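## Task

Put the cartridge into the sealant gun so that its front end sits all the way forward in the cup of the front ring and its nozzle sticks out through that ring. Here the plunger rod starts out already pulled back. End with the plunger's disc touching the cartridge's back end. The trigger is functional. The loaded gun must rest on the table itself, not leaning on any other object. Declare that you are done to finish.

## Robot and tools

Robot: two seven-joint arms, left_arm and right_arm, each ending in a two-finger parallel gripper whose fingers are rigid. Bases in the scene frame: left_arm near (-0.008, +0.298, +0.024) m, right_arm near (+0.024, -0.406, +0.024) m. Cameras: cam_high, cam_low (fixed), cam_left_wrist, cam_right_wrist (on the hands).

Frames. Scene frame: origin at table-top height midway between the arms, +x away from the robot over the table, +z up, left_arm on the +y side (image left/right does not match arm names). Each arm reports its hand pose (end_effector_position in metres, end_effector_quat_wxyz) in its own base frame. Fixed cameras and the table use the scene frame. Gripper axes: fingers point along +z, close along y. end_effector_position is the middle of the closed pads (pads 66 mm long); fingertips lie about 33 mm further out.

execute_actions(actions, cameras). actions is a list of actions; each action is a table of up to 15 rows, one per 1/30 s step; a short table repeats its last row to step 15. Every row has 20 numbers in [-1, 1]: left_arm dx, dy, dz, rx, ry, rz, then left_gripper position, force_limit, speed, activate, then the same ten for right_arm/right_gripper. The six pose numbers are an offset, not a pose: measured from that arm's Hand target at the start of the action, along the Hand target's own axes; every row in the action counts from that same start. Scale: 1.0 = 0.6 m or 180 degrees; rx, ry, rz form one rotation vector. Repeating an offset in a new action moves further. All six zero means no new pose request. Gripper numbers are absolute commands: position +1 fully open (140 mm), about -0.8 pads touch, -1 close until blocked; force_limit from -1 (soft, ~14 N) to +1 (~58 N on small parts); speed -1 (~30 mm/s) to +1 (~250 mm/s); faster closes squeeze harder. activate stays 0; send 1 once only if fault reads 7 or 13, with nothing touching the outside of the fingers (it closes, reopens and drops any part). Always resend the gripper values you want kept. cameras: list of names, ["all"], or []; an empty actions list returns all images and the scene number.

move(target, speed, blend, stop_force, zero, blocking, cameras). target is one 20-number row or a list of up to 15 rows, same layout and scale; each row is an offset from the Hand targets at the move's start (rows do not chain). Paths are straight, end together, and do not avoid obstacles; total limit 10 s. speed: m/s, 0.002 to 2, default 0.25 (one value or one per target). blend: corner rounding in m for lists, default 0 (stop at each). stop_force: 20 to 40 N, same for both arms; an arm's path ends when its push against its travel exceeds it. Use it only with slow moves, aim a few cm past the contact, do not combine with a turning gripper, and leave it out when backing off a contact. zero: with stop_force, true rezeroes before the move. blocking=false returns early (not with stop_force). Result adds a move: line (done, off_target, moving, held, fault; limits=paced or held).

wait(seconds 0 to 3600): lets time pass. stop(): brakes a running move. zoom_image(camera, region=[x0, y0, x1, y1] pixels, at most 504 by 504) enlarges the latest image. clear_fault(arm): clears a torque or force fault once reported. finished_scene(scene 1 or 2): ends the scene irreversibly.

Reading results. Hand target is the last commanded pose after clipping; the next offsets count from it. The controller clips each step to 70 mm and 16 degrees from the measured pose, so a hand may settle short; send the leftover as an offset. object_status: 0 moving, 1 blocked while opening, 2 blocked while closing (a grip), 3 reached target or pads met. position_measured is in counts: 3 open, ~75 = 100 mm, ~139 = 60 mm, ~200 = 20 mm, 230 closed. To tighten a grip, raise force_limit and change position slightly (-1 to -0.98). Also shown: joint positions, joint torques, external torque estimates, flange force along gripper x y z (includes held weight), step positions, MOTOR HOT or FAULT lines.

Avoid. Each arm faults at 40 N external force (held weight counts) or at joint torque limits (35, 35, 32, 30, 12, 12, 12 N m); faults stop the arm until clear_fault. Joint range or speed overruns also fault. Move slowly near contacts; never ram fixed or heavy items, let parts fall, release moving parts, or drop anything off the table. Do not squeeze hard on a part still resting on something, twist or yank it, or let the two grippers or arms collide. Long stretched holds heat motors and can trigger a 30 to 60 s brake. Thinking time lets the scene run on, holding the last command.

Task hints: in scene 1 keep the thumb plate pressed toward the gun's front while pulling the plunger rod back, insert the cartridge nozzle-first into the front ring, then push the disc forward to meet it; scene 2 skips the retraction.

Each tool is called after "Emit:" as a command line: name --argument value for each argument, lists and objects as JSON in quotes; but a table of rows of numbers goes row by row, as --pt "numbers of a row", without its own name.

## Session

Emit:
execute_actions --actions '[]'

Scene clock: 0.00 s.
left_arm: end_effector_position=(+0.4564, -0.1765, +0.1233) position_measured=3 object_status=3 fault=0 end_effector_quat_wxyz=(-0.302, +0.118, +0.944, -0.055) | right_arm: end_effector_position=(+0.7758, +0.1010, +0.2469) position_measured=3 object_status=3 fault=0 end_effector_quat_wxyz=(+0.222, -0.541, +0.727, -0.360)
Joint positions: left_arm=[-0.174 0.501 -0.093 -1.648 -0.144 1.55 1.59] | right_arm=[0.45 0.3 -0.27 -1.913 -1.151 2.734 1.481]
Joint velocities: within noise
Joint torques (N m): no reading
External joint torques (N m): no reading
Flange force (N): no reading
Hand target: left_arm +0.4564, -0.1765, +0.1233; -0.302, +0.118, +0.944, -0.055 | right_arm +0.7758, +0.1010, +0.2469; +0.222, -0.541, +0.727, -0.360
Tool commands: left_gripper/position=+1.0 left_gripper/force_limit=+1.0 left_gripper/speed=+1.0 left_gripper/activate=+0.0 right_gripper/position=+1.0 right_gripper/force_limit=+1.0 right_gripper/speed=+1.0 right_gripper/activate=+0.0
camera_calibration:
cam_left_wrist: T_world_to_cam=[[0.21455, 0.9625, -0.16604, 0.0995], [0.93584, -0.25124, -0.24714, -0.43822], [-0.27958, -0.10236, -0.95465, 0.3674]] pos_world=[0.49147, -0.16825, 0.25895]
cam_right_wrist: T_world_to_cam=[[-0.62948, 0.16466, -0.75937, 0.66792], [0.0604, 0.9847, 0.16345, -0.1838], [0.77466, 0.05703, -0.6298, -0.30586]] pos_world=[0.66848, 0.08845, 0.34461]

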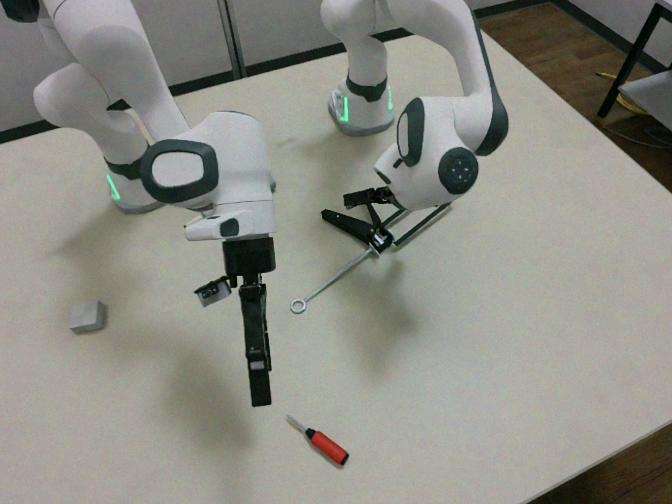

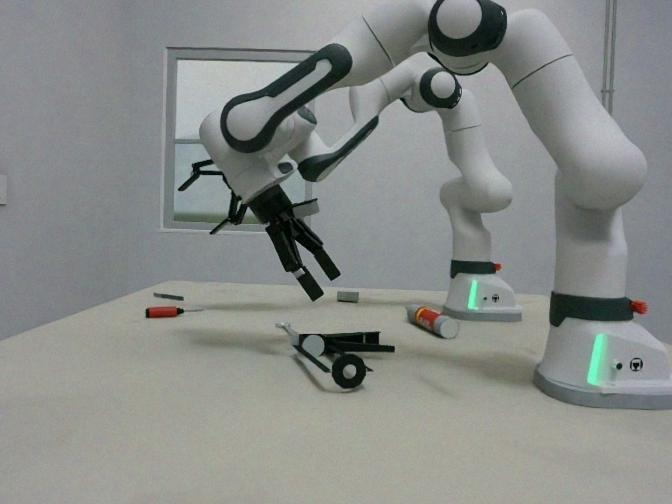

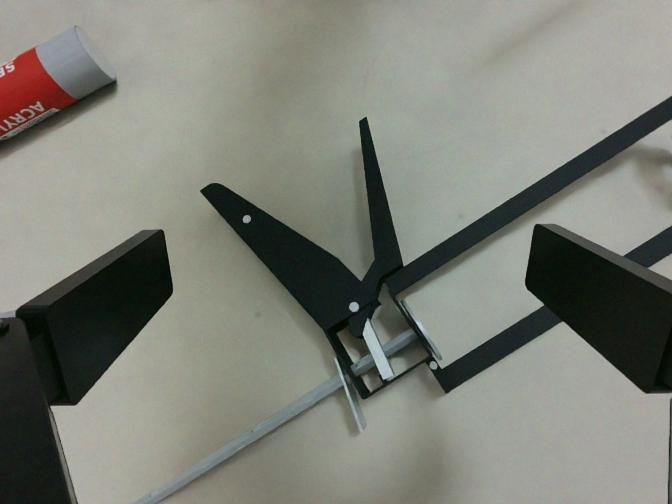

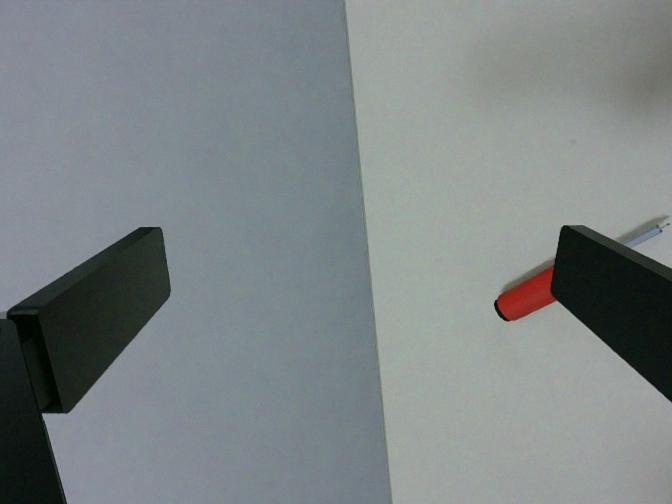

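Emit:
move --target '[0.232,-0.279,-0.102,0,0,0,1,0,0,0,-0.094,0.354,-0.308,-0.261,-0.107,-0.179,0.3,0,0,0]' --speed 0.25 --cameras '["all"]'

Scene clock: 25.93 s.
left_arm: end_effector_position=(+0.3625, -0.2906, +0.2652) position_measured=3 object_status=3 fault=0 end_effector_quat_wxyz=(-0.296, +0.133, +0.944, -0.060) | right_arm: end_effector_position=(+0.5646, +0.2318, +0.2103) position_measured=91 object_status=3 fault=0 end_effector_quat_wxyz=(-0.048, +0.755, -0.652, +0.056)
Joint positions: left_arm=[-0.315 0.219 -0.166 -1.706 -0.273 1.389 1.386] | right_arm=[0.36 0.084 0.055 -2.028 -0.083 2.245 0.317]
Joint velocities: left_arm=[within noise] | right_arm=[0 0.001 -0.001 -0.001 0 0.005 0.005]
Joint torques (N m): left_arm=[-0.29 -34.83 -0.46 23.21 -0.05 0.71 0.08] | right_arm=[0.74 -35.29 -0.95 22.47 0.24 3.21 0.25]
External joint torques (N m): left_arm=[-0.15 3.09 0.78 0.21 0.09 -0.02 0.08] | right_arm=[0.7 -0.58 -1.21 -1.65 -0.37 0.38 0.27]
Flange force (N): left_arm=[-9.7 -1.8 -4.8] | right_arm=[1.8 8.2 1.7]
Hand target: left_arm +0.3635, -0.2892, +0.2638; -0.296, +0.132, +0.944, -0.060 (not the last commanded pose) | right_arm +0.5659, +0.2305, +0.2112; -0.049, +0.753, -0.654, +0.058 (not the last commanded pose)
Off the commanded pose: left_arm 0.021 m, 2 deg | right_arm 0.038 m, 13 deg.
move: held (left_arm, right_arm; a check stopped the path); limits=held
pose unreachable (left arm): on one or more control steps of this call, first in action 0 (counted from 0), this arm could not follow its commanded pose, so it was not sent that pose on those steps. It may still have moved: this result reports where it is.
cause: moving toward the commanded pose would bring a part of the arm too close to another arm (a part of this arm just beyond joint 7 (wrist roll) and a part of the right arm just beyond its joint 5 (forearm roll), at the place that arm was heading or pushing toward when its own hold began).
pose unreachable (right arm): on one or more control steps of this call, first in action 0 (counted from 0), this arm could not follow its commanded pose, so it was not sent that pose on those steps. It may still have moved: this result reports where it is.
cause: moving toward the commanded pose would bring a part of the arm too close to another arm (a part of this arm just beyond joint 5 (forearm roll) and a part of the left arm just beyond its joint 7 (wrist roll), along the way the arms are being sent, or toward where that arm still pushes).
cam_left_wrist: T_world_to_cam=[[0.24007, 0.95356, -0.1819, 0.24541], [0.93204, -0.2788, -0.23145, -0.35474], [-0.27142, -0.11397, -0.95569, 0.45881]] pos_world=[0.39625, -0.28063, 0.40101]
cam_right_wrist: T_world_to_cam=[[-0.98093, -0.13636, -0.1385, 0.62328], [-0.17447, 0.93179, 0.31831, -0.18148], [0.08565, 0.33641, -0.93781, 0.21632]] pos_world=[0.5612, 0.18132, 0.34696]

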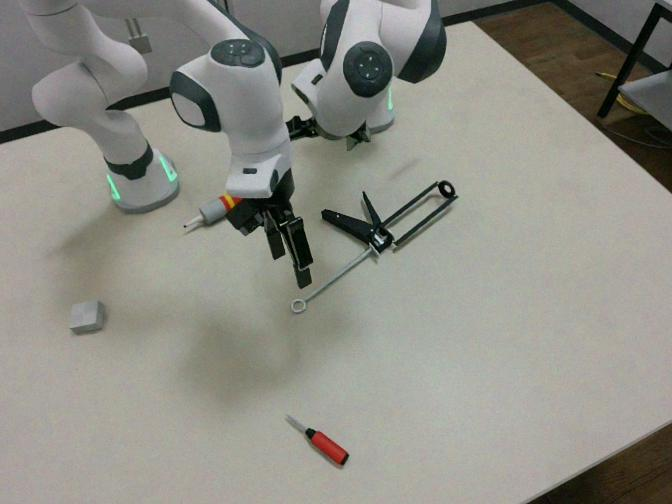

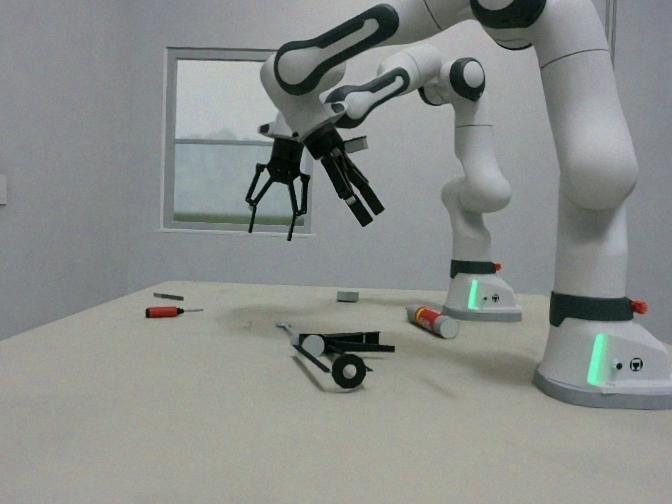

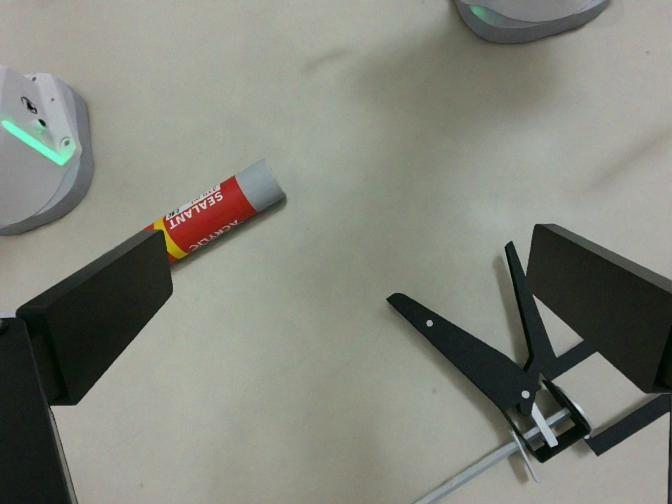

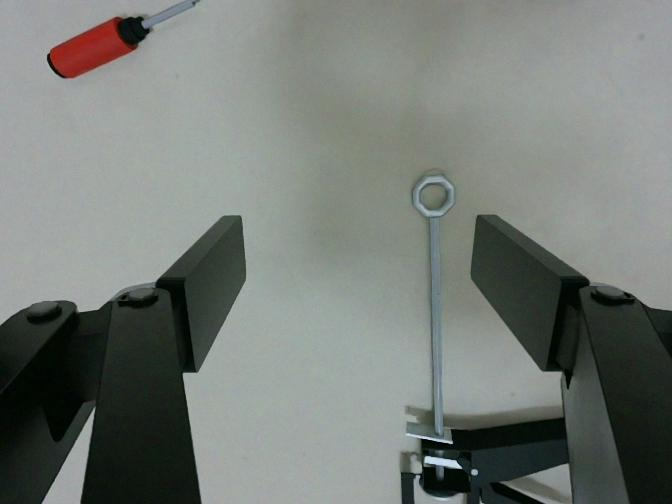

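Emit:
move --target '[0,0,0,0,0,0,1,0,0,0,0.478,-0.052,-0.217,0,0,0,0.3,0,0,0]' --speed 0.3

Emit:
move --target '[0.0075,-0.339,0.317,-0.154,-0.133,0.319,0.5,0,0,0,0,0,0,0,0,0,0.3,0,0,0]' --speed 0.25 --cameras '["all"]'

Scene clock: 54.73 s.
left_arm: end_effector_position=(+0.3626, -0.2905, +0.2652) position_measured=3 object_status=3 fault=0 end_effector_quat_wxyz=(-0.296, +0.132, +0.944, -0.060) | right_arm: end_effector_position=(+0.6163, -0.0502, +0.3519) position_measured=91 object_status=3 fault=0 end_effector_quat_wxyz=(-0.049, +0.751, -0.656, +0.060)
Joint positions: left_arm=[-0.315 0.219 -0.166 -1.706 -0.273 1.389 1.386] | right_arm=[0.111 0.023 -0.198 -1.744 0.014 1.921 -0.226]
Joint velocities: left_arm=[within noise] | right_arm=[0 0.001 -0.001 0 0 0.001 -0.006]
Joint torques (N m): left_arm=[-0.15 -34.79 -0.61 23.21 -0.04 0.72 0.06] | right_arm=[0.78 -32.57 -0.72 24.15 1.01 2.97 -0.09]
External joint torques (N m): left_arm=[-0.11 3.07 0.54 0.25 0.08 -0.01 0.06] | right_arm=[0.95 0.77 -0.43 -0.98 0.26 0.01 -0.08]
Flange force (N): left_arm=[-9.8 -2.0 -4.8] | right_arm=[-0.6 1.5 2.3]
Hand target: left_arm +0.3635, -0.2892, +0.2638; -0.296, +0.132, +0.944, -0.060 | right_arm +0.6162, -0.0489, +0.3512; -0.049, +0.753, -0.654, +0.058
Off the commanded pose: left_arm 0.002 m, 0 deg | right_arm 0.001 m, 0 deg.
move: done

Scene clock: 58.00 s.
left_arm: end_effector_position=(+0.2066, -0.4891, +0.1507) position_measured=66 object_status=3 fault=0 end_effector_quat_wxyz=(-0.002, +0.609, +0.793, +0.000) | right_arm: end_effector_position=(+0.6163, -0.0502, +0.3519) position_measured=91 object_status=3 fault=0 end_effector_quat_wxyz=(-0.049, +0.751, -0.655, +0.060)
Joint positions: left_arm=[-0.668 0.039 -0.505 -2.214 0.021 2.244 1.694] | right_arm=[0.111 0.023 -0.198 -1.744 0.014 1.921 -0.228]
Joint velocities: left_arm=[0 0.001 -0.001 0.001 0 0.004 0.003] | right_arm=[within noise]
Joint torques (N m): left_arm=[-0.85 -26.03 -0.23 23.02 0.94 2.67 0.11] | right_arm=[0.85 -32.57 -0.78 24.13 1 2.95 -0.03]
External joint torques (N m): left_arm=[-0.88 2.51 0.29 0.24 0.29 0.25 0.11] | right_arm=[0.98 0.83 -0.52 -1.02 0.25 -0.01 -0.01]
Flange force (N): left_arm=[-9.2 0.8 4.6] | right_arm=[-0.7 1.5 2.4]
Hand target: left_arm +0.2070, -0.4893, +0.1497; -0.001, +0.611, +0.792, +0.000 | right_arm +0.6162, -0.0489, +0.3512; -0.049, +0.753, -0.654, +0.058
Off the commanded pose: left_arm 0.001 m, 0 deg | right_arm 0.001 m, 0 deg.
move: done
cam_left_wrist: T_world_to_cam=[[0.9697, 0.24356, 0.01888, -0.077], [0.22346, -0.9156, 0.33429, -0.54156], [0.0987, -0.31994, -0.94228, 0.1053]] pos_world=[0.18529, -0.44341, 0.28171]
cam_right_wrist: T_world_to_cam=[[-0.98119, -0.12774, -0.14473, 0.65789], [-0.16808, 0.93405, 0.31511, 0.04249], [0.09493, 0.33351, -0.93795, 0.43364]] pos_world=[0.61149, -0.10028, 0.48856]

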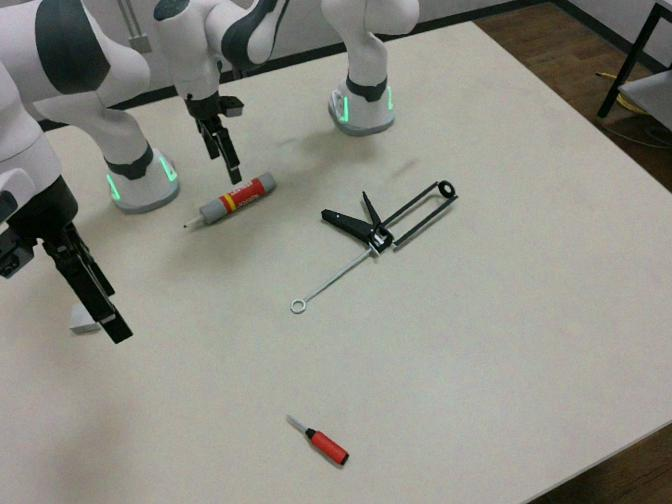

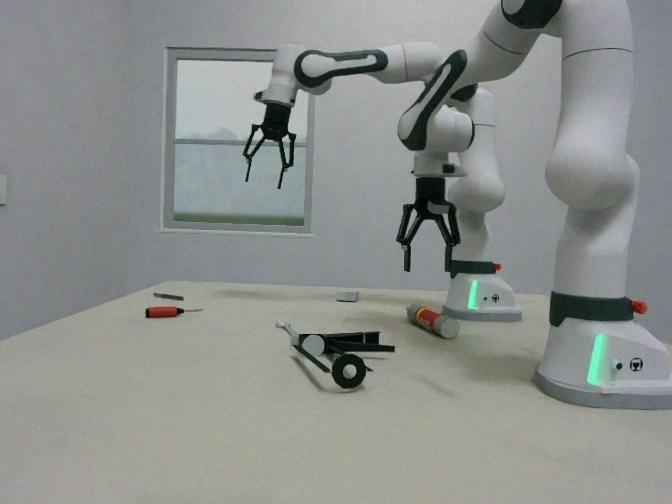

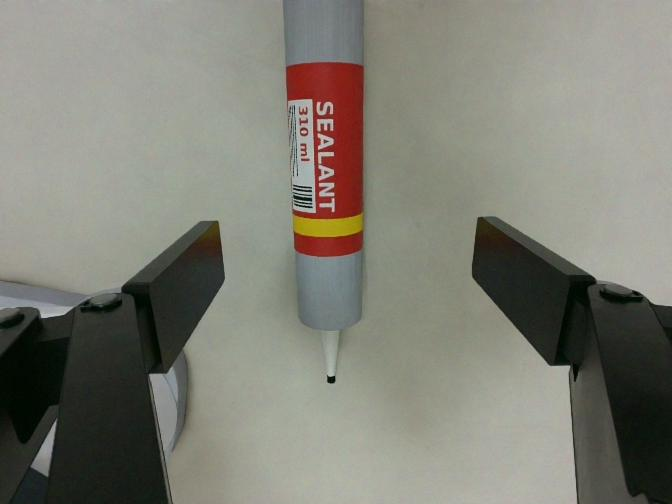

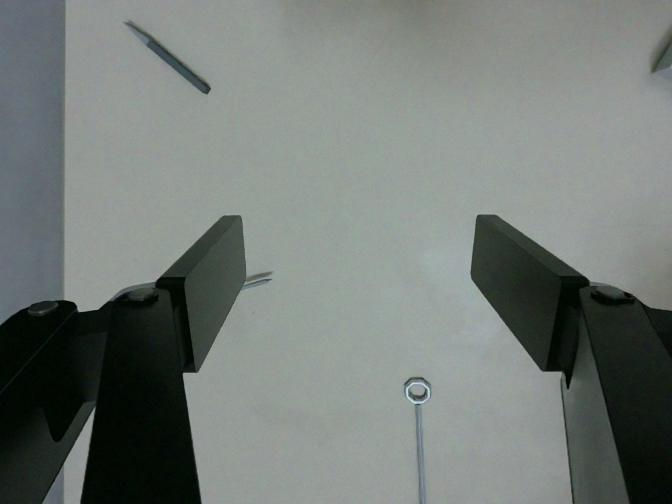

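Emit:
move --pt "-0.006 -0.0162 0.207 0 0 0 0.5 0 -1 0 0 0 0 0 0 0 0.3 0 0 0" --pt "-0.006 -0.0162 0.207 0 0 0 -1 0 -1 0 0 0 0 0 0 0 0.3 0 0 0" --speed 0.12

Emit:
wait --seconds 1.5 --cameras '["cam_left_wrist"]'

Scene clock: 69.67 s.
left_arm: end_effector_position=(+0.1973, -0.4938, +0.0254) position_measured=159 object_status=0 fault=0 end_effector_quat_wxyz=(-0.003, +0.612, +0.791, +0.001) | right_arm: end_effector_position=(+0.6163, -0.0502, +0.3519) position_measured=91 object_status=3 fault=0 end_effector_quat_wxyz=(-0.049, +0.751, -0.655, +0.060)
Joint positions: left_arm=[-0.739 0.294 -0.441 -2.278 0.213 2.529 1.548] | right_arm=[0.111 0.023 -0.198 -1.744 0.014 1.921 -0.228]
Joint torques (N m): left_arm=[-1.17 -30.1 -2.6 20.27 0.7 3.27 -0.2] | right_arm=[0.82 -32.59 -0.81 24.15 0.99 2.95 -0.09]
External joint torques (N m): left_arm=[-1.16 3.92 1.04 0.97 0.24 0.84 -0.2] | right_arm=[0.78 0.63 -0.72 -0.89 0.24 0.01 -0.07]
Flange force (N): left_arm=[-13.9 0.0 13.3] | right_arm=[-0.2 1.6 2.1]
Hand target: left_arm +0.1982, -0.4951, +0.0255; -0.001, +0.611, +0.792, +0.000 | right_arm +0.6162, -0.0489, +0.3512; -0.049, +0.753, -0.654, +0.058
Off the commanded pose: left_arm 0.002 m, 0 deg | right_arm 0.001 m, 0 deg.
move: done

Scene clock: 71.17 s.
left_arm: end_effector_position=(+0.1973, -0.4938, +0.0254) position_measured=159 object_status=2 fault=0 end_effector_quat_wxyz=(-0.003, +0.612, +0.791, +0.001) | right_arm: end_effector_position=(+0.6163, -0.0502, +0.3519) position_measured=91 object_status=3 fault=0 end_effector_quat_wxyz=(-0.049, +0.751, -0.655, +0.060)
Joint positions: left_arm=[-0.739 0.294 -0.441 -2.278 0.213 2.529 1.548] | right_arm=[0.111 0.023 -0.198 -1.744 0.014 1.921 -0.228]
Joint torques (N m): left_arm=[-1.22 -30.1 -2.56 20.25 0.71 3.26 -0.22] | right_arm=[0.82 -32.51 -0.72 24.19 0.99 2.93 -0.08]
External joint torques (N m): left_arm=[-1.04 3.93 1.23 0.95 0.23 0.83 -0.22] | right_arm=[0.77 0.9 -0.63 -0.98 0.23 -0.03 -0.07]
Flange force (N): left_arm=[-13.9 0.2 13.4] | right_arm=[-0.2 1.1 2.3]
Hand target: left_arm +0.1982, -0.4951, +0.0255; -0.001, +0.611, +0.792, +0.000 | right_arm +0.6162, -0.0489, +0.3512; -0.049, +0.753, -0.654, +0.058
Tool commands: left_gripper/position=-1.0 left_gripper/force_limit=+0.0 left_gripper/speed=-1.0 left_gripper/activate=+0.0 right_gripper/position=+0.3 right_gripper/force_limit=+0.0 right_gripper/speed=+0.0 right_gripper/activate=+0.0
Off the commanded pose: left_arm 0.002 m, 0 deg | right_arm 0.001 m, 0 deg.
wait: 1.50 s; at rest by 0.17 s
cam_left_wrist: T_world_to_cam=[[0.97157, 0.23601, 0.01885, -0.06859], [0.21657, -0.91807, 0.33203, -0.50172], [0.09567, -0.31851, -0.94308, -0.01216]] pos_world=[0.17646, -0.4483, 0.15641]

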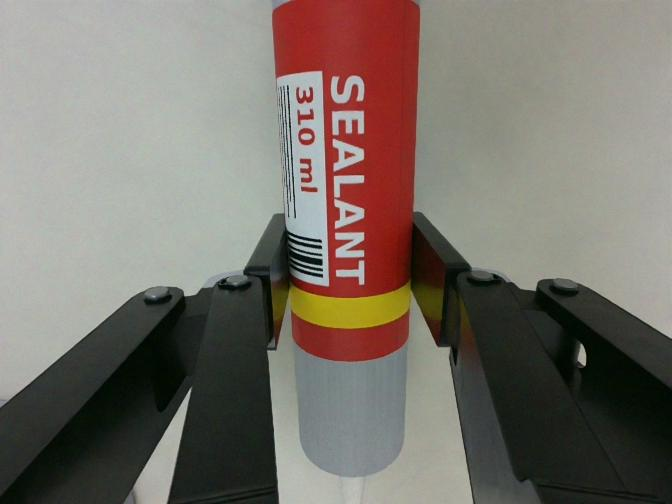

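Emit:
move --target '[0,0,-0.2,0,0,0,-1,0,-1,0,0,0,0,0,0,0,0.3,0,0,0]' --speed 0.1

Emit:
move --target '[0,0,0,0,0,0,-1,0,-1,0,-0.888,0.17,0.08,-0.047,-0.0115,-0.054,0.3,0,0,0]' --speed 0.3 --cameras '["all"]'

Emit:
zoom_image --camera "cam_high" --region '[310, 160, 470, 280]'

Emit:
zoom_image --camera "cam_low" --region '[270, 310, 400, 400]'

Scene clock: 84.93 s.
left_arm: end_effector_position=(+0.1974, -0.4928, +0.1410) position_measured=159 object_status=2 fault=0 end_effector_quat_wxyz=(-0.005, +0.609, +0.793, +0.001) | right_arm: end_effector_position=(+0.6163, -0.0502, +0.3519) position_measured=91 object_status=3 fault=0 end_effector_quat_wxyz=(-0.049, +0.751, -0.655, +0.060)
Joint positions: left_arm=[-0.695 0.06 -0.497 -2.217 0.034 2.259 1.668] | right_arm=[0.111 0.023 -0.198 -1.744 0.014 1.921 -0.228]
Joint velocities: left_arm=[-0.001 -0.001 -0.001 0.001 -0.001 -0.002 0.007] | right_arm=[within noise]
Joint torques (N m): left_arm=[-0.7 -29.51 -0.59 25.49 0.36 2.46 0.14] | right_arm=[0.82 -32.56 -0.73 24.18 1.02 2.96 -0.08]
External joint torques (N m): left_arm=[-0.59 -0.4 0.35 2.92 -0.27 0.06 0.14] | right_arm=[1.01 0.75 -0.42 -0.9 0.27 0.01 -0.06]
Flange force (N): left_arm=[-8.5 1.0 -3.8] | right_arm=[-0.6 1.3 2.2]
Hand target: left_arm +0.1985, -0.4953, +0.1455; -0.001, +0.611, +0.792, +0.000 | right_arm +0.6162, -0.0489, +0.3512; -0.049, +0.753, -0.654, +0.058
Off the commanded pose: left_arm 0.005 m, 0 deg | right_arm 0.001 m, 0 deg.
move: off_target (left_arm)

Scene clock: 88.17 s.
left_arm: end_effector_position=(+0.1973, -0.4927, +0.1410) position_measured=159 object_status=2 fault=0 end_effector_quat_wxyz=(-0.005, +0.610, +0.792, +0.002) | right_arm: end_effector_position=(+0.4499, +0.4650, +0.2770) position_measured=91 object_status=3 fault=0 end_effector_quat_wxyz=(-0.002, +0.809, -0.588, -0.001)
Joint positions: left_arm=[-0.695 0.06 -0.497 -2.217 0.033 2.259 1.67] | right_arm=[0.61 0.283 0.222 -1.554 -0.061 1.833 0.524]
Joint velocities: left_arm=[within noise] | right_arm=[0 0 -0.002 0 -0.001 -0.001 0.006]
Joint torques (N m): left_arm=[-0.83 -29.51 -0.55 25.44 0.38 2.46 0.09] | right_arm=[1.23 -40.06 1.11 23.74 0.43 2.52 0.27]
External joint torques (N m): left_arm=[-0.86 -0.46 0.24 2.89 -0.25 0.06 0.09] | right_arm=[1.37 0.67 -0.94 -0.82 -0.28 0.01 0.28]
Flange force (N): left_arm=[-8.4 0.6 -3.8] | right_arm=[-1.0 1.2 2.0]
Hand target: left_arm +0.1985, -0.4953, +0.1455; -0.001, +0.611, +0.792, +0.000 | right_arm +0.4502, +0.4643, +0.2762; +0.000, +0.808, -0.589, +0.000
Off the commanded pose: left_arm 0.005 m, 0 deg | right_arm 0.001 m, 0 deg.
move: done
cam_left_wrist: T_world_to_cam=[[0.97067, 0.23971, 0.01819, -0.06891], [0.22066, -0.91847, 0.32821, -0.53959], [0.09539, -0.31457, -0.94443, 0.09947]] pos_world=[0.17647, -0.44779, 0.2723]
cam_right_wrist: T_world_to_cam=[[-0.95352, -0.30127, 0.00582, 0.57618], [-0.28088, 0.89563, 0.3449, -0.3827], [-0.10912, 0.32723, -0.93862, 0.3023]] pos_world=[0.4749, 0.41742, 0.41238]

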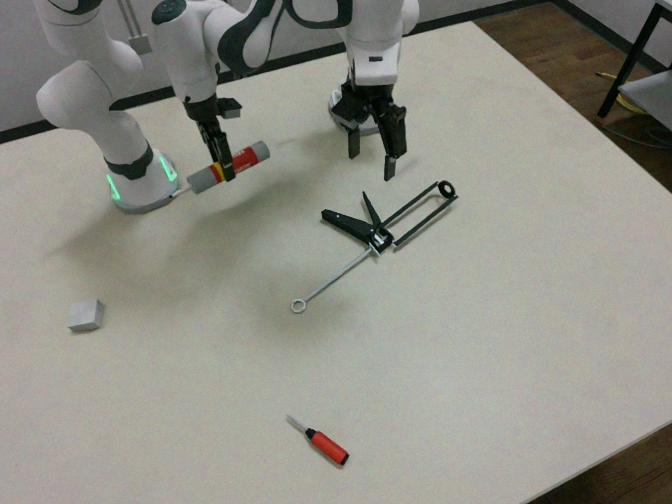

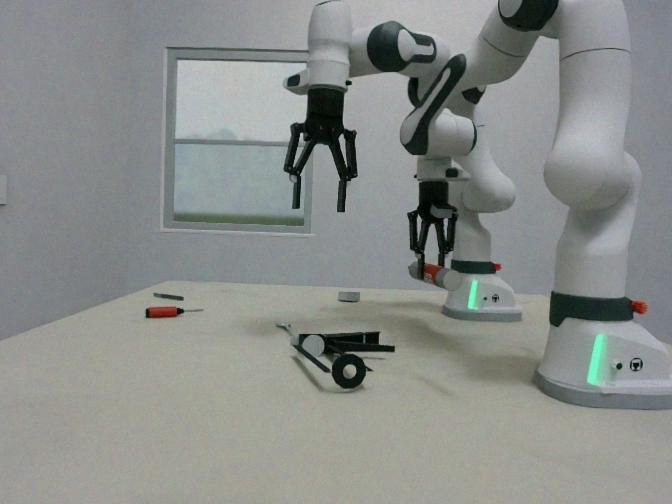

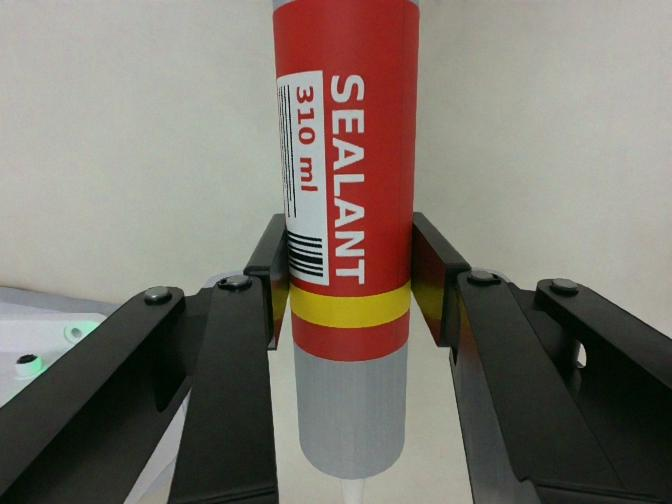

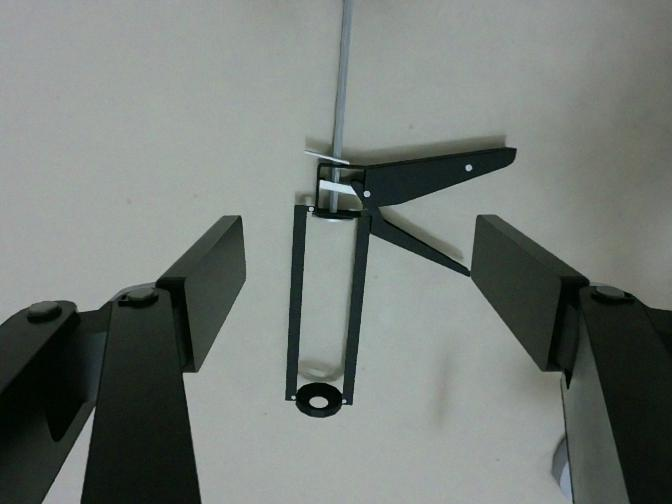

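Scaled by 3.150 from the camera's image (finer frame: 960x720).

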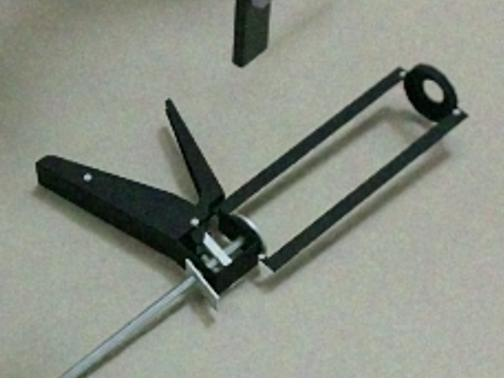

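Scaled by 3.877 from the camera's image (finer frame: 960x720).

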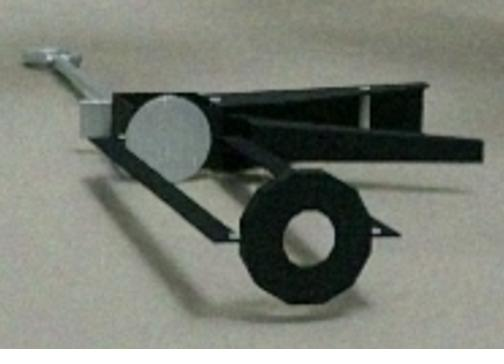

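Emit:
move --target '[0,0,0,0,0,0,-1,0,-1,0,0.8,-0.2,-0.08,0,0,0,0.3,0,0,0]' --speed 0.35

Emit:
move --target '[0.26,0.35,-0.12,0,0,-0.5,-1,0,-1,0,0,0,0,0,0,0,0.3,0,0,0]' --speed 0.25

Scene clock: 110.03 s.
left_arm: end_effector_position=(+0.1973, -0.4927, +0.1410) position_measured=159 object_status=2 fault=0 end_effector_quat_wxyz=(-0.005, +0.610, +0.792, +0.002) | right_arm: end_effector_position=(+0.7113, +0.0448, +0.3249) position_measured=91 object_status=3 fault=0 end_effector_quat_wxyz=(-0.002, +0.806, -0.592, +0.000)
Joint positions: left_arm=[-0.695 0.06 -0.497 -2.217 0.033 2.259 1.67] | right_arm=[0.026 0.578 0.06 -0.973 -0.03 1.553 -0.229]
Joint torques (N m): left_arm=[-0.82 -29.53 -0.59 25.49 0.36 2.47 0.14] | right_arm=[0.86 -48.37 0.78 22.86 0.42 2.59 -0.06]
External joint torques (N m): left_arm=[-0.86 -0.54 0.2 3.01 -0.27 0.08 0.14] | right_arm=[0.73 0.85 -0.56 -0.98 -0.35 -0.01 -0.06]
Flange force (N): left_arm=[-8.4 0.6 -4.1] | right_arm=[0.0 0.0 0.0]
Hand target: left_arm +0.1985, -0.4953, +0.1455; -0.001, +0.611, +0.792, +0.000 | right_arm +0.7110, +0.0438, +0.3241; +0.000, +0.808, -0.589, +0.000
Off the commanded pose: left_arm 0.005 m, 0 deg | right_arm 0.001 m, 0 deg.
move: done

Scene clock: 114.50 s.
left_arm: end_effector_position=(+0.3602, -0.2891, +0.2125) position_measured=159 object_status=2 fault=0 end_effector_quat_wxyz=(-0.005, -0.125, +0.992, +0.004) | right_arm: end_effector_position=(+0.7112, +0.0448, +0.3249) position_measured=91 object_status=3 fault=0 end_effector_quat_wxyz=(-0.002, +0.807, -0.591, +0.000)
Joint positions: left_arm=[-0.266 -0.256 -0.39 -2.347 -0.113 2.095 0.733] | right_arm=[0.026 0.578 0.06 -0.973 -0.03 1.553 -0.232]
Joint velocities: left_arm=[0.001 -0.001 -0.001 0 0.001 0.001 -0.005] | right_arm=[within noise]
Joint torques (N m): left_arm=[-0.36 -21.61 2.74 27.31 0.58 2.56 -0.16] | right_arm=[0.84 -48.42 0.74 22.88 0.56 2.59 -0.07]
External joint torques (N m): left_arm=[-0.27 -0.57 0.23 3.59 -0.06 0.1 -0.16] | right_arm=[0.85 0.74 -0.51 -0.92 -0.2 0.01 -0.07]
Flange force (N): left_arm=[-5.1 -7.4 -6.4] | right_arm=[0.0 0.0 0.0]
Hand target: left_arm +0.3623, -0.2912, +0.2174; -0.001, -0.128, +0.992, +0.001 | right_arm +0.7110, +0.0438, +0.3241; +0.000, +0.808, -0.589, +0.000
Off the commanded pose: left_arm 0.006 m, 1 deg | right_arm 0.001 m, 0 deg.
move: off_target (left_arm)

Emit:
move --target '[-0.231,0.291,0.104,0,0,-0.5167,-1,0,-1,0,0,0,0,0,0,0,0.3,0,0,0]' --speed 0.25 --cameras '["cam_high","cam_low","cam_left_wrist"]'

Emit:
zoom_image --camera "cam_high" --region '[330, 130, 490, 270]'

Scene clock: 131.57 s.
left_arm: end_effector_position=(+0.4466, -0.0866, +0.1513) position_measured=159 object_status=2 fault=0 end_effector_quat_wxyz=(+0.005, +0.806, -0.591, -0.007) | right_arm: end_effector_position=(+0.7112, +0.0448, +0.3249) position_measured=91 object_status=3 fault=0 end_effector_quat_wxyz=(-0.002, +0.807, -0.591, +0.000)
Joint positions: left_arm=[0.318 -0.197 -0.503 -2.451 -0.126 2.258 -0.401] | right_arm=[0.026 0.578 0.06 -0.973 -0.03 1.553 -0.232]
Joint velocities: left_arm=[0.001 0 0 0.001 -0.001 0.001 -0.006] | right_arm=[within noise]
Joint torques (N m): left_arm=[-0.2 -20.72 2.55 26.06 0.78 3.17 -0.23] | right_arm=[0.83 -48.43 0.66 22.93 0.58 2.59 -0.14]
External joint torques (N m): left_arm=[-0.17 0.06 0.08 3.58 0.2 0.61 -0.23] | right_arm=[0.92 0.69 -0.55 -0.86 -0.17 0 -0.14]
Flange force (N): left_arm=[6.0 -10.2 -2.4] | right_arm=[0.0 0.0 0.0]
Hand target: left_arm +0.4519, -0.0871, +0.1551; +0.000, +0.807, -0.590, -0.001 | right_arm +0.7110, +0.0438, +0.3241; +0.000, +0.808, -0.589, +0.000
Off the commanded pose: left_arm 0.007 m, 1 deg | right_arm 0.001 m, 0 deg.
move: off_target (left_arm)
cam_left_wrist: T_world_to_cam=[[-0.95768, -0.2854, 0.0375, 0.40438], [-0.25603, 0.90407, 0.34221, 0.14361], [-0.13157, 0.31813, -0.93887, 0.36843]] pos_world=[0.47251, -0.13163, 0.2816]

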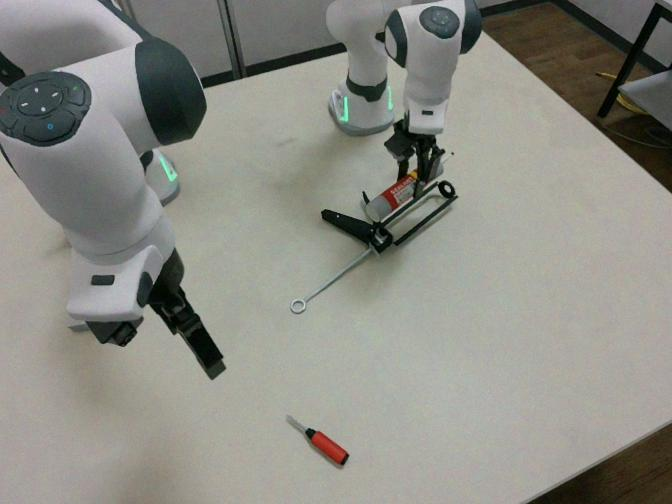

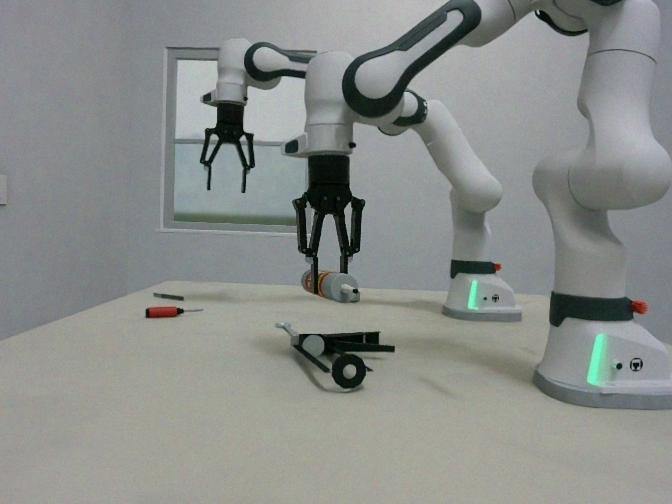

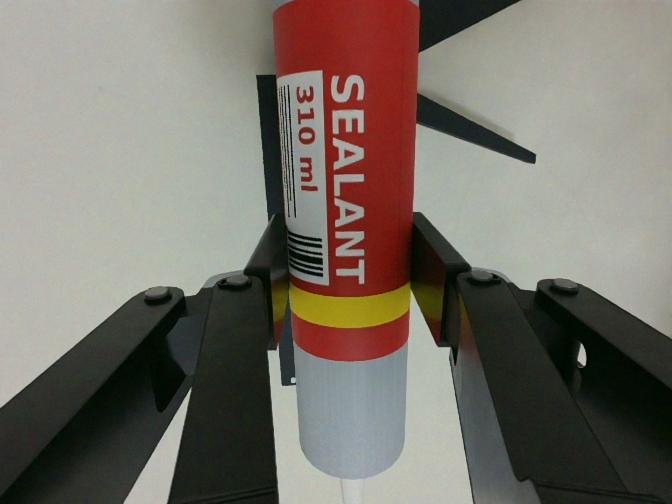

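Scaled by 3.150 from the camera's image (finer frame: 960x720).

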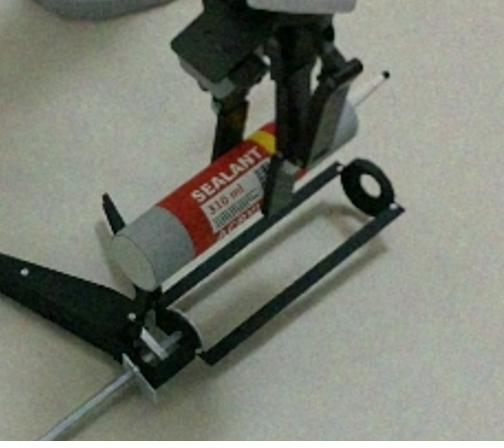

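Emit:
move --target '[0.0083,-0.0197,0.06,0,0.0667,0,-1,0,-1,0,0,0,0,0,0,0,0.3,0,0,0]' --speed 0.15 --cameras '["cam_high","cam_low","cam_left_wrist"]'

Emit:
zoom_image --camera "cam_high" --region '[330, 150, 480, 270]'

Emit:
zoom_image --camera "cam_low" --region '[270, 290, 400, 400]'

Scene clock: 143.47 s.
left_arm: end_effector_position=(+0.4602, -0.0886, +0.1162) position_measured=159 object_status=2 fault=0 end_effector_quat_wxyz=(+0.065, +0.804, -0.586, +0.078) | right_arm: end_effector_position=(+0.7112, +0.0448, +0.3249) position_measured=91 object_status=3 fault=0 end_effector_quat_wxyz=(-0.002, +0.807, -0.591, +0.000)
Joint positions: left_arm=[0.286 -0.136 -0.393 -2.533 -0.382 2.441 -0.128] | right_arm=[0.026 0.578 0.06 -0.973 -0.03 1.553 -0.232]
Joint velocities: left_arm=[-0.001 0.001 0 0.001 -0.001 0 0.007] | right_arm=[within noise]
Joint torques (N m): left_arm=[-1.16 -22.66 2.04 23.75 -0.01 3.28 0.16] | right_arm=[0.91 -48.43 0.73 22.85 0.56 2.6 -0.12]
External joint torques (N m): left_arm=[-1.13 0.13 0.79 2.58 -0.56 0.72 0.15] | right_arm=[0.91 1.03 -0.53 -1.11 -0.2 0 -0.12]
Flange force (N): left_arm=[2.5 -5.9 0.7] | right_arm=[0.0 0.0 0.0]
Hand target: left_arm +0.4646, -0.0882, +0.1190; +0.062, +0.803, -0.587, +0.083 | right_arm +0.7110, +0.0438, +0.3241; +0.000, +0.808, -0.589, +0.000
Off the commanded pose: left_arm 0.005 m, 1 deg | right_arm 0.001 m, 0 deg.
move: off_target (left_arm)
cam_left_wrist: T_world_to_cam=[[-0.95785, -0.28546, 0.03219, 0.41887], [-0.2784, 0.95007, 0.14093, 0.19873], [-0.07081, 0.12602, -0.9895, 0.29881]] pos_world=[0.4777, -0.10689, 0.25419]

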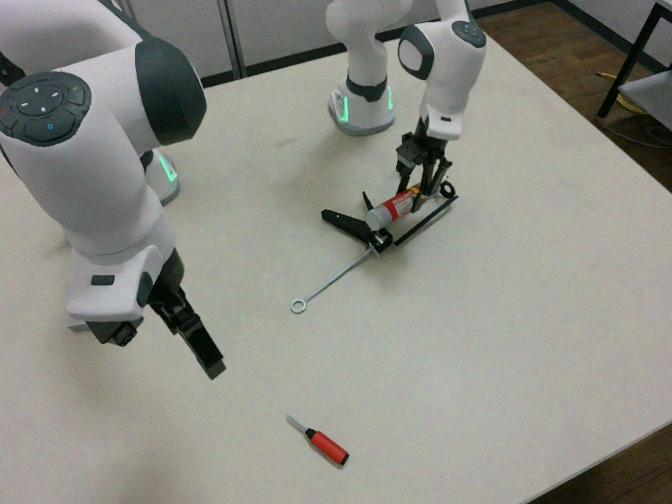

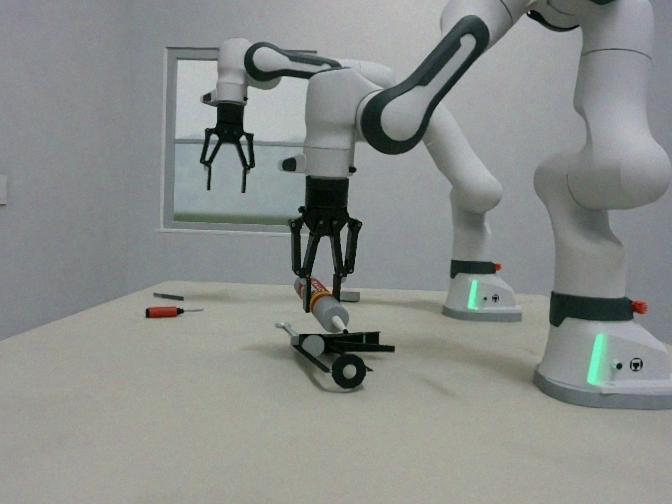

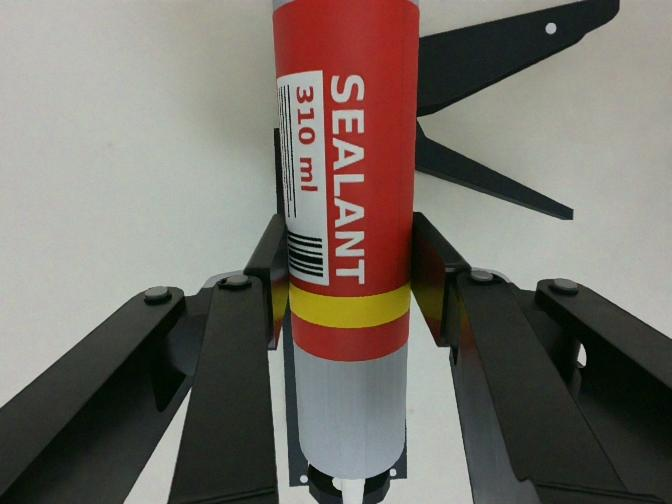

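Scaled by 3.360 from the camera's image (finer frame: 960x720).

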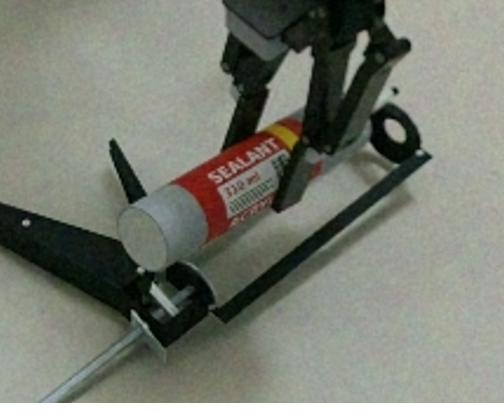

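Scaled by 3.877 from the camera's image (finer frame: 960x720).

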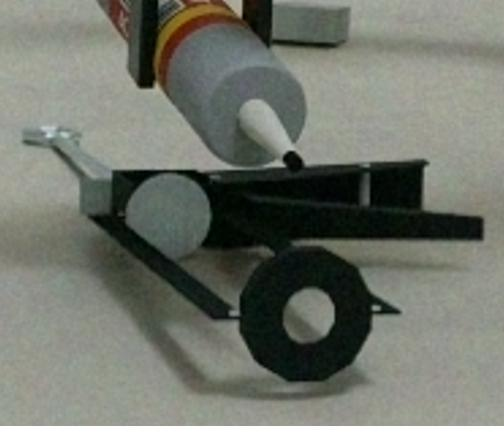

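Emit:
move --target '[-0.0177,0,0.0832,0,0,0,-1,0,-1,0,0,0,0,0,0,0,0.3,0,0,0]' --speed 0.08 --cameras '["cam_high","cam_low","cam_left_wrist"]'

Emit:
zoom_image --camera "cam_low" --region '[270, 300, 400, 400]'

Emit:
zoom_image --camera "cam_high" --region '[350, 150, 480, 270]'

Scene clock: 159.17 s.
left_arm: end_effector_position=(+0.4595, -0.0872, +0.0650) position_measured=159 object_status=2 fault=0 end_effector_quat_wxyz=(+0.066, +0.805, -0.585, +0.078) | right_arm: end_effector_position=(+0.7112, +0.0448, +0.3249) position_measured=91 object_status=3 fault=0 end_effector_quat_wxyz=(-0.002, +0.807, -0.591, +0.000)
Joint positions: left_arm=[0.281 -0.013 -0.398 -2.565 -0.383 2.593 -0.108] | right_arm=[0.026 0.578 0.06 -0.973 -0.03 1.553 -0.232]
Joint velocities: left_arm=[-0.001 0 0 0 0.001 0.003 0.001] | right_arm=[within noise]
Joint torques (N m): left_arm=[-1.35 -24.71 0.41 22.01 0.36 3.22 0.1] | right_arm=[0.83 -48.48 0.71 22.9 0.55 2.59 -0.06]
External joint torques (N m): left_arm=[-1.51 0.25 0.14 2.81 -0.19 0.67 0.09] | right_arm=[0.81 0.95 -0.58 -1.05 -0.21 -0.02 -0.06]
Flange force (N): left_arm=[4.1 -7.1 2.5] | right_arm=[0.0 0.0 0.0]
Hand target: left_arm +0.4645, -0.0881, +0.0680; +0.062, +0.803, -0.587, +0.083 | right_arm +0.7110, +0.0438, +0.3241; +0.000, +0.808, -0.589, +0.000
Off the commanded pose: left_arm 0.006 m, 1 deg | right_arm 0.001 m, 0 deg.
move: off_target (left_arm)
cam_left_wrist: T_world_to_cam=[[-0.9569, -0.28847, 0.03366, 0.41944], [-0.2813, 0.94941, 0.1396, 0.20577], [-0.07223, 0.12411, -0.98964, 0.2484]] pos_world=[0.47719, -0.10519, 0.20298]

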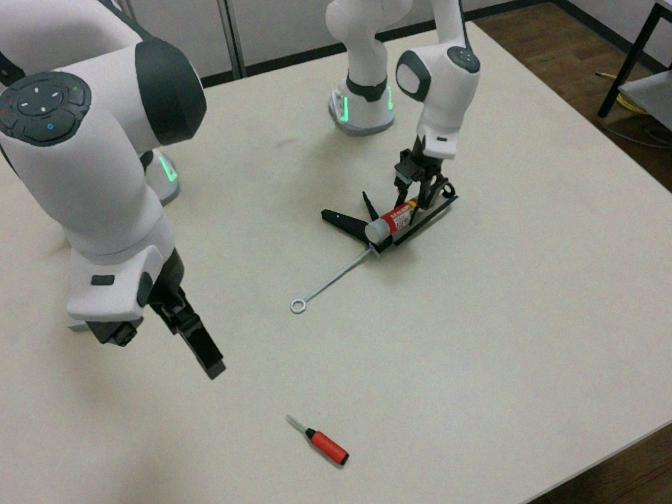

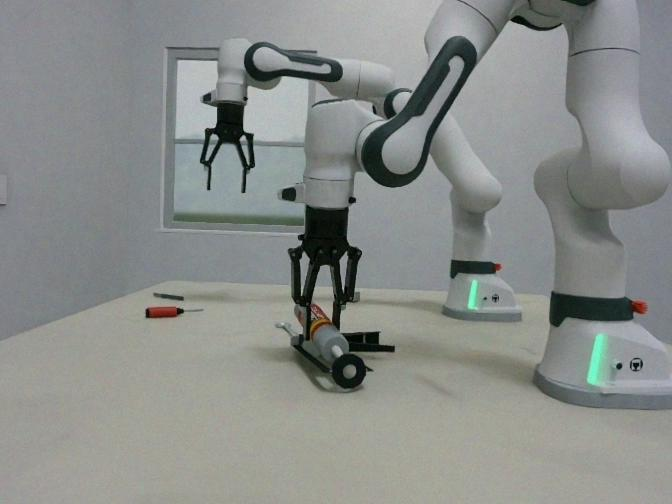

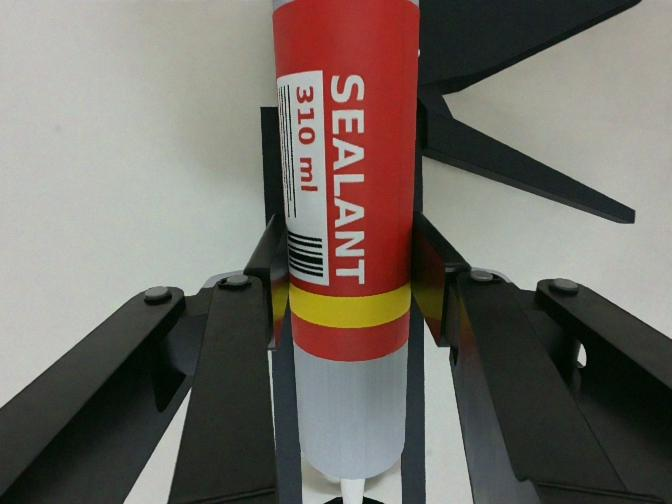

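Scaled by 3.877 from the camera's image (finer frame: 960x720).

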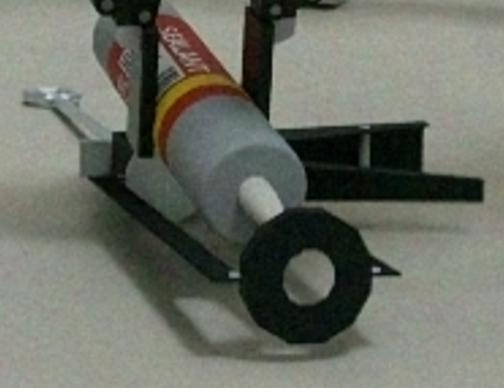

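Scaled by 3.877 from the camera's image (finer frame: 960x720).

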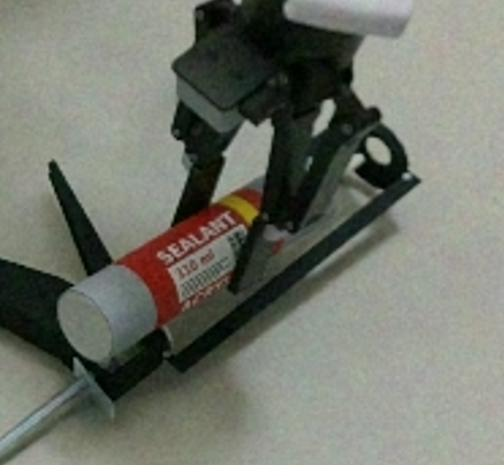

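Emit:
move --target '[-0.055,0,0,0,0,0,-1,0,-1,0,0,0,0,0,0,0,0.3,0,0,0]' --speed 0.05 --cameras '["cam_low","cam_left_wrist"]'

Emit:
zoom_image --camera "cam_low" --region '[290, 320, 400, 400]'

Scene clock: 165.17 s.
left_arm: end_effector_position=(+0.4494, -0.0594, +0.0573) position_measured=159 object_status=2 fault=0 end_effector_quat_wxyz=(+0.067, +0.803, -0.587, +0.077) | right_arm: end_effector_position=(+0.7112, +0.0448, +0.3249) position_measured=91 object_status=3 fault=0 end_effector_quat_wxyz=(-0.002, +0.807, -0.591, +0.000)
Joint positions: left_arm=[0.309 -0.022 -0.368 -2.598 -0.404 2.599 -0.023] | right_arm=[0.026 0.578 0.06 -0.973 -0.03 1.553 -0.232]
Joint velocities: left_arm=[-0.001 0 0 0 -0.002 0 0.004] | right_arm=[within noise]
Joint torques (N m): left_arm=[-0.26 -25.22 0.84 21 0.07 3.15 0.15] | right_arm=[0.87 -48.46 0.75 22.92 0.58 2.6 -0.09]
External joint torques (N m): left_arm=[-0.33 -0.72 0.59 2.3 -0.48 0.67 0.14] | right_arm=[0.86 0.9 -0.51 -0.99 -0.18 0 -0.09]
Flange force (N): left_arm=[0.9 -3.6 -0.5] | right_arm=[0.0 0.0 0.0]
Hand target: left_arm +0.4547, -0.0574, +0.0612; +0.062, +0.803, -0.587, +0.083 | right_arm +0.7110, +0.0438, +0.3241; +0.000, +0.808, -0.589, +0.000
Off the commanded pose: left_arm 0.007 m, 1 deg | right_arm 0.001 m, 0 deg.
move: off_target (left_arm)
cam_left_wrist: T_world_to_cam=[[-0.95834, -0.28342, 0.03551, 0.41886], [-0.27609, 0.951, 0.13914, 0.17543], [-0.0732, 0.12354, -0.98964, 0.23702]] pos_world=[0.4672, -0.0774, 0.19528]

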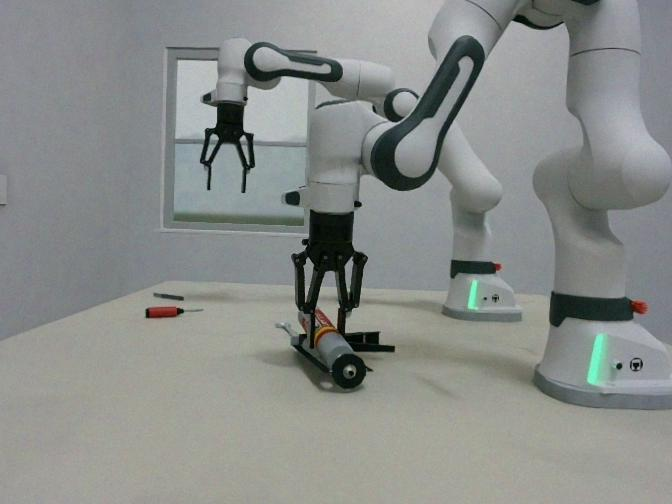

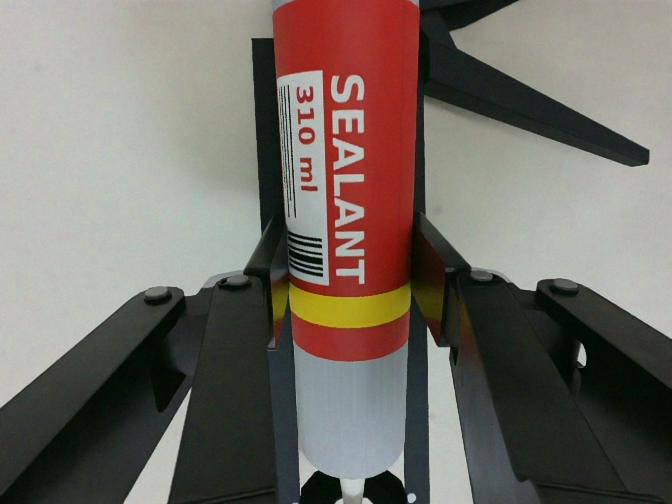

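Scaled by 4.582 from the camera's image (finer frame: 960x720).

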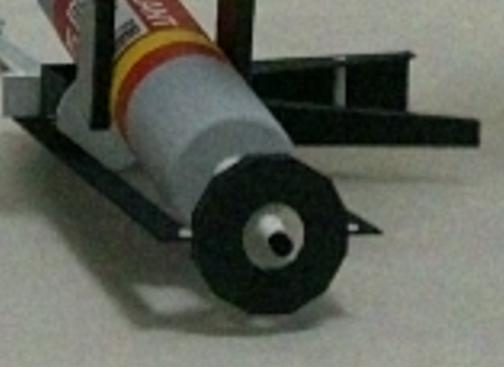

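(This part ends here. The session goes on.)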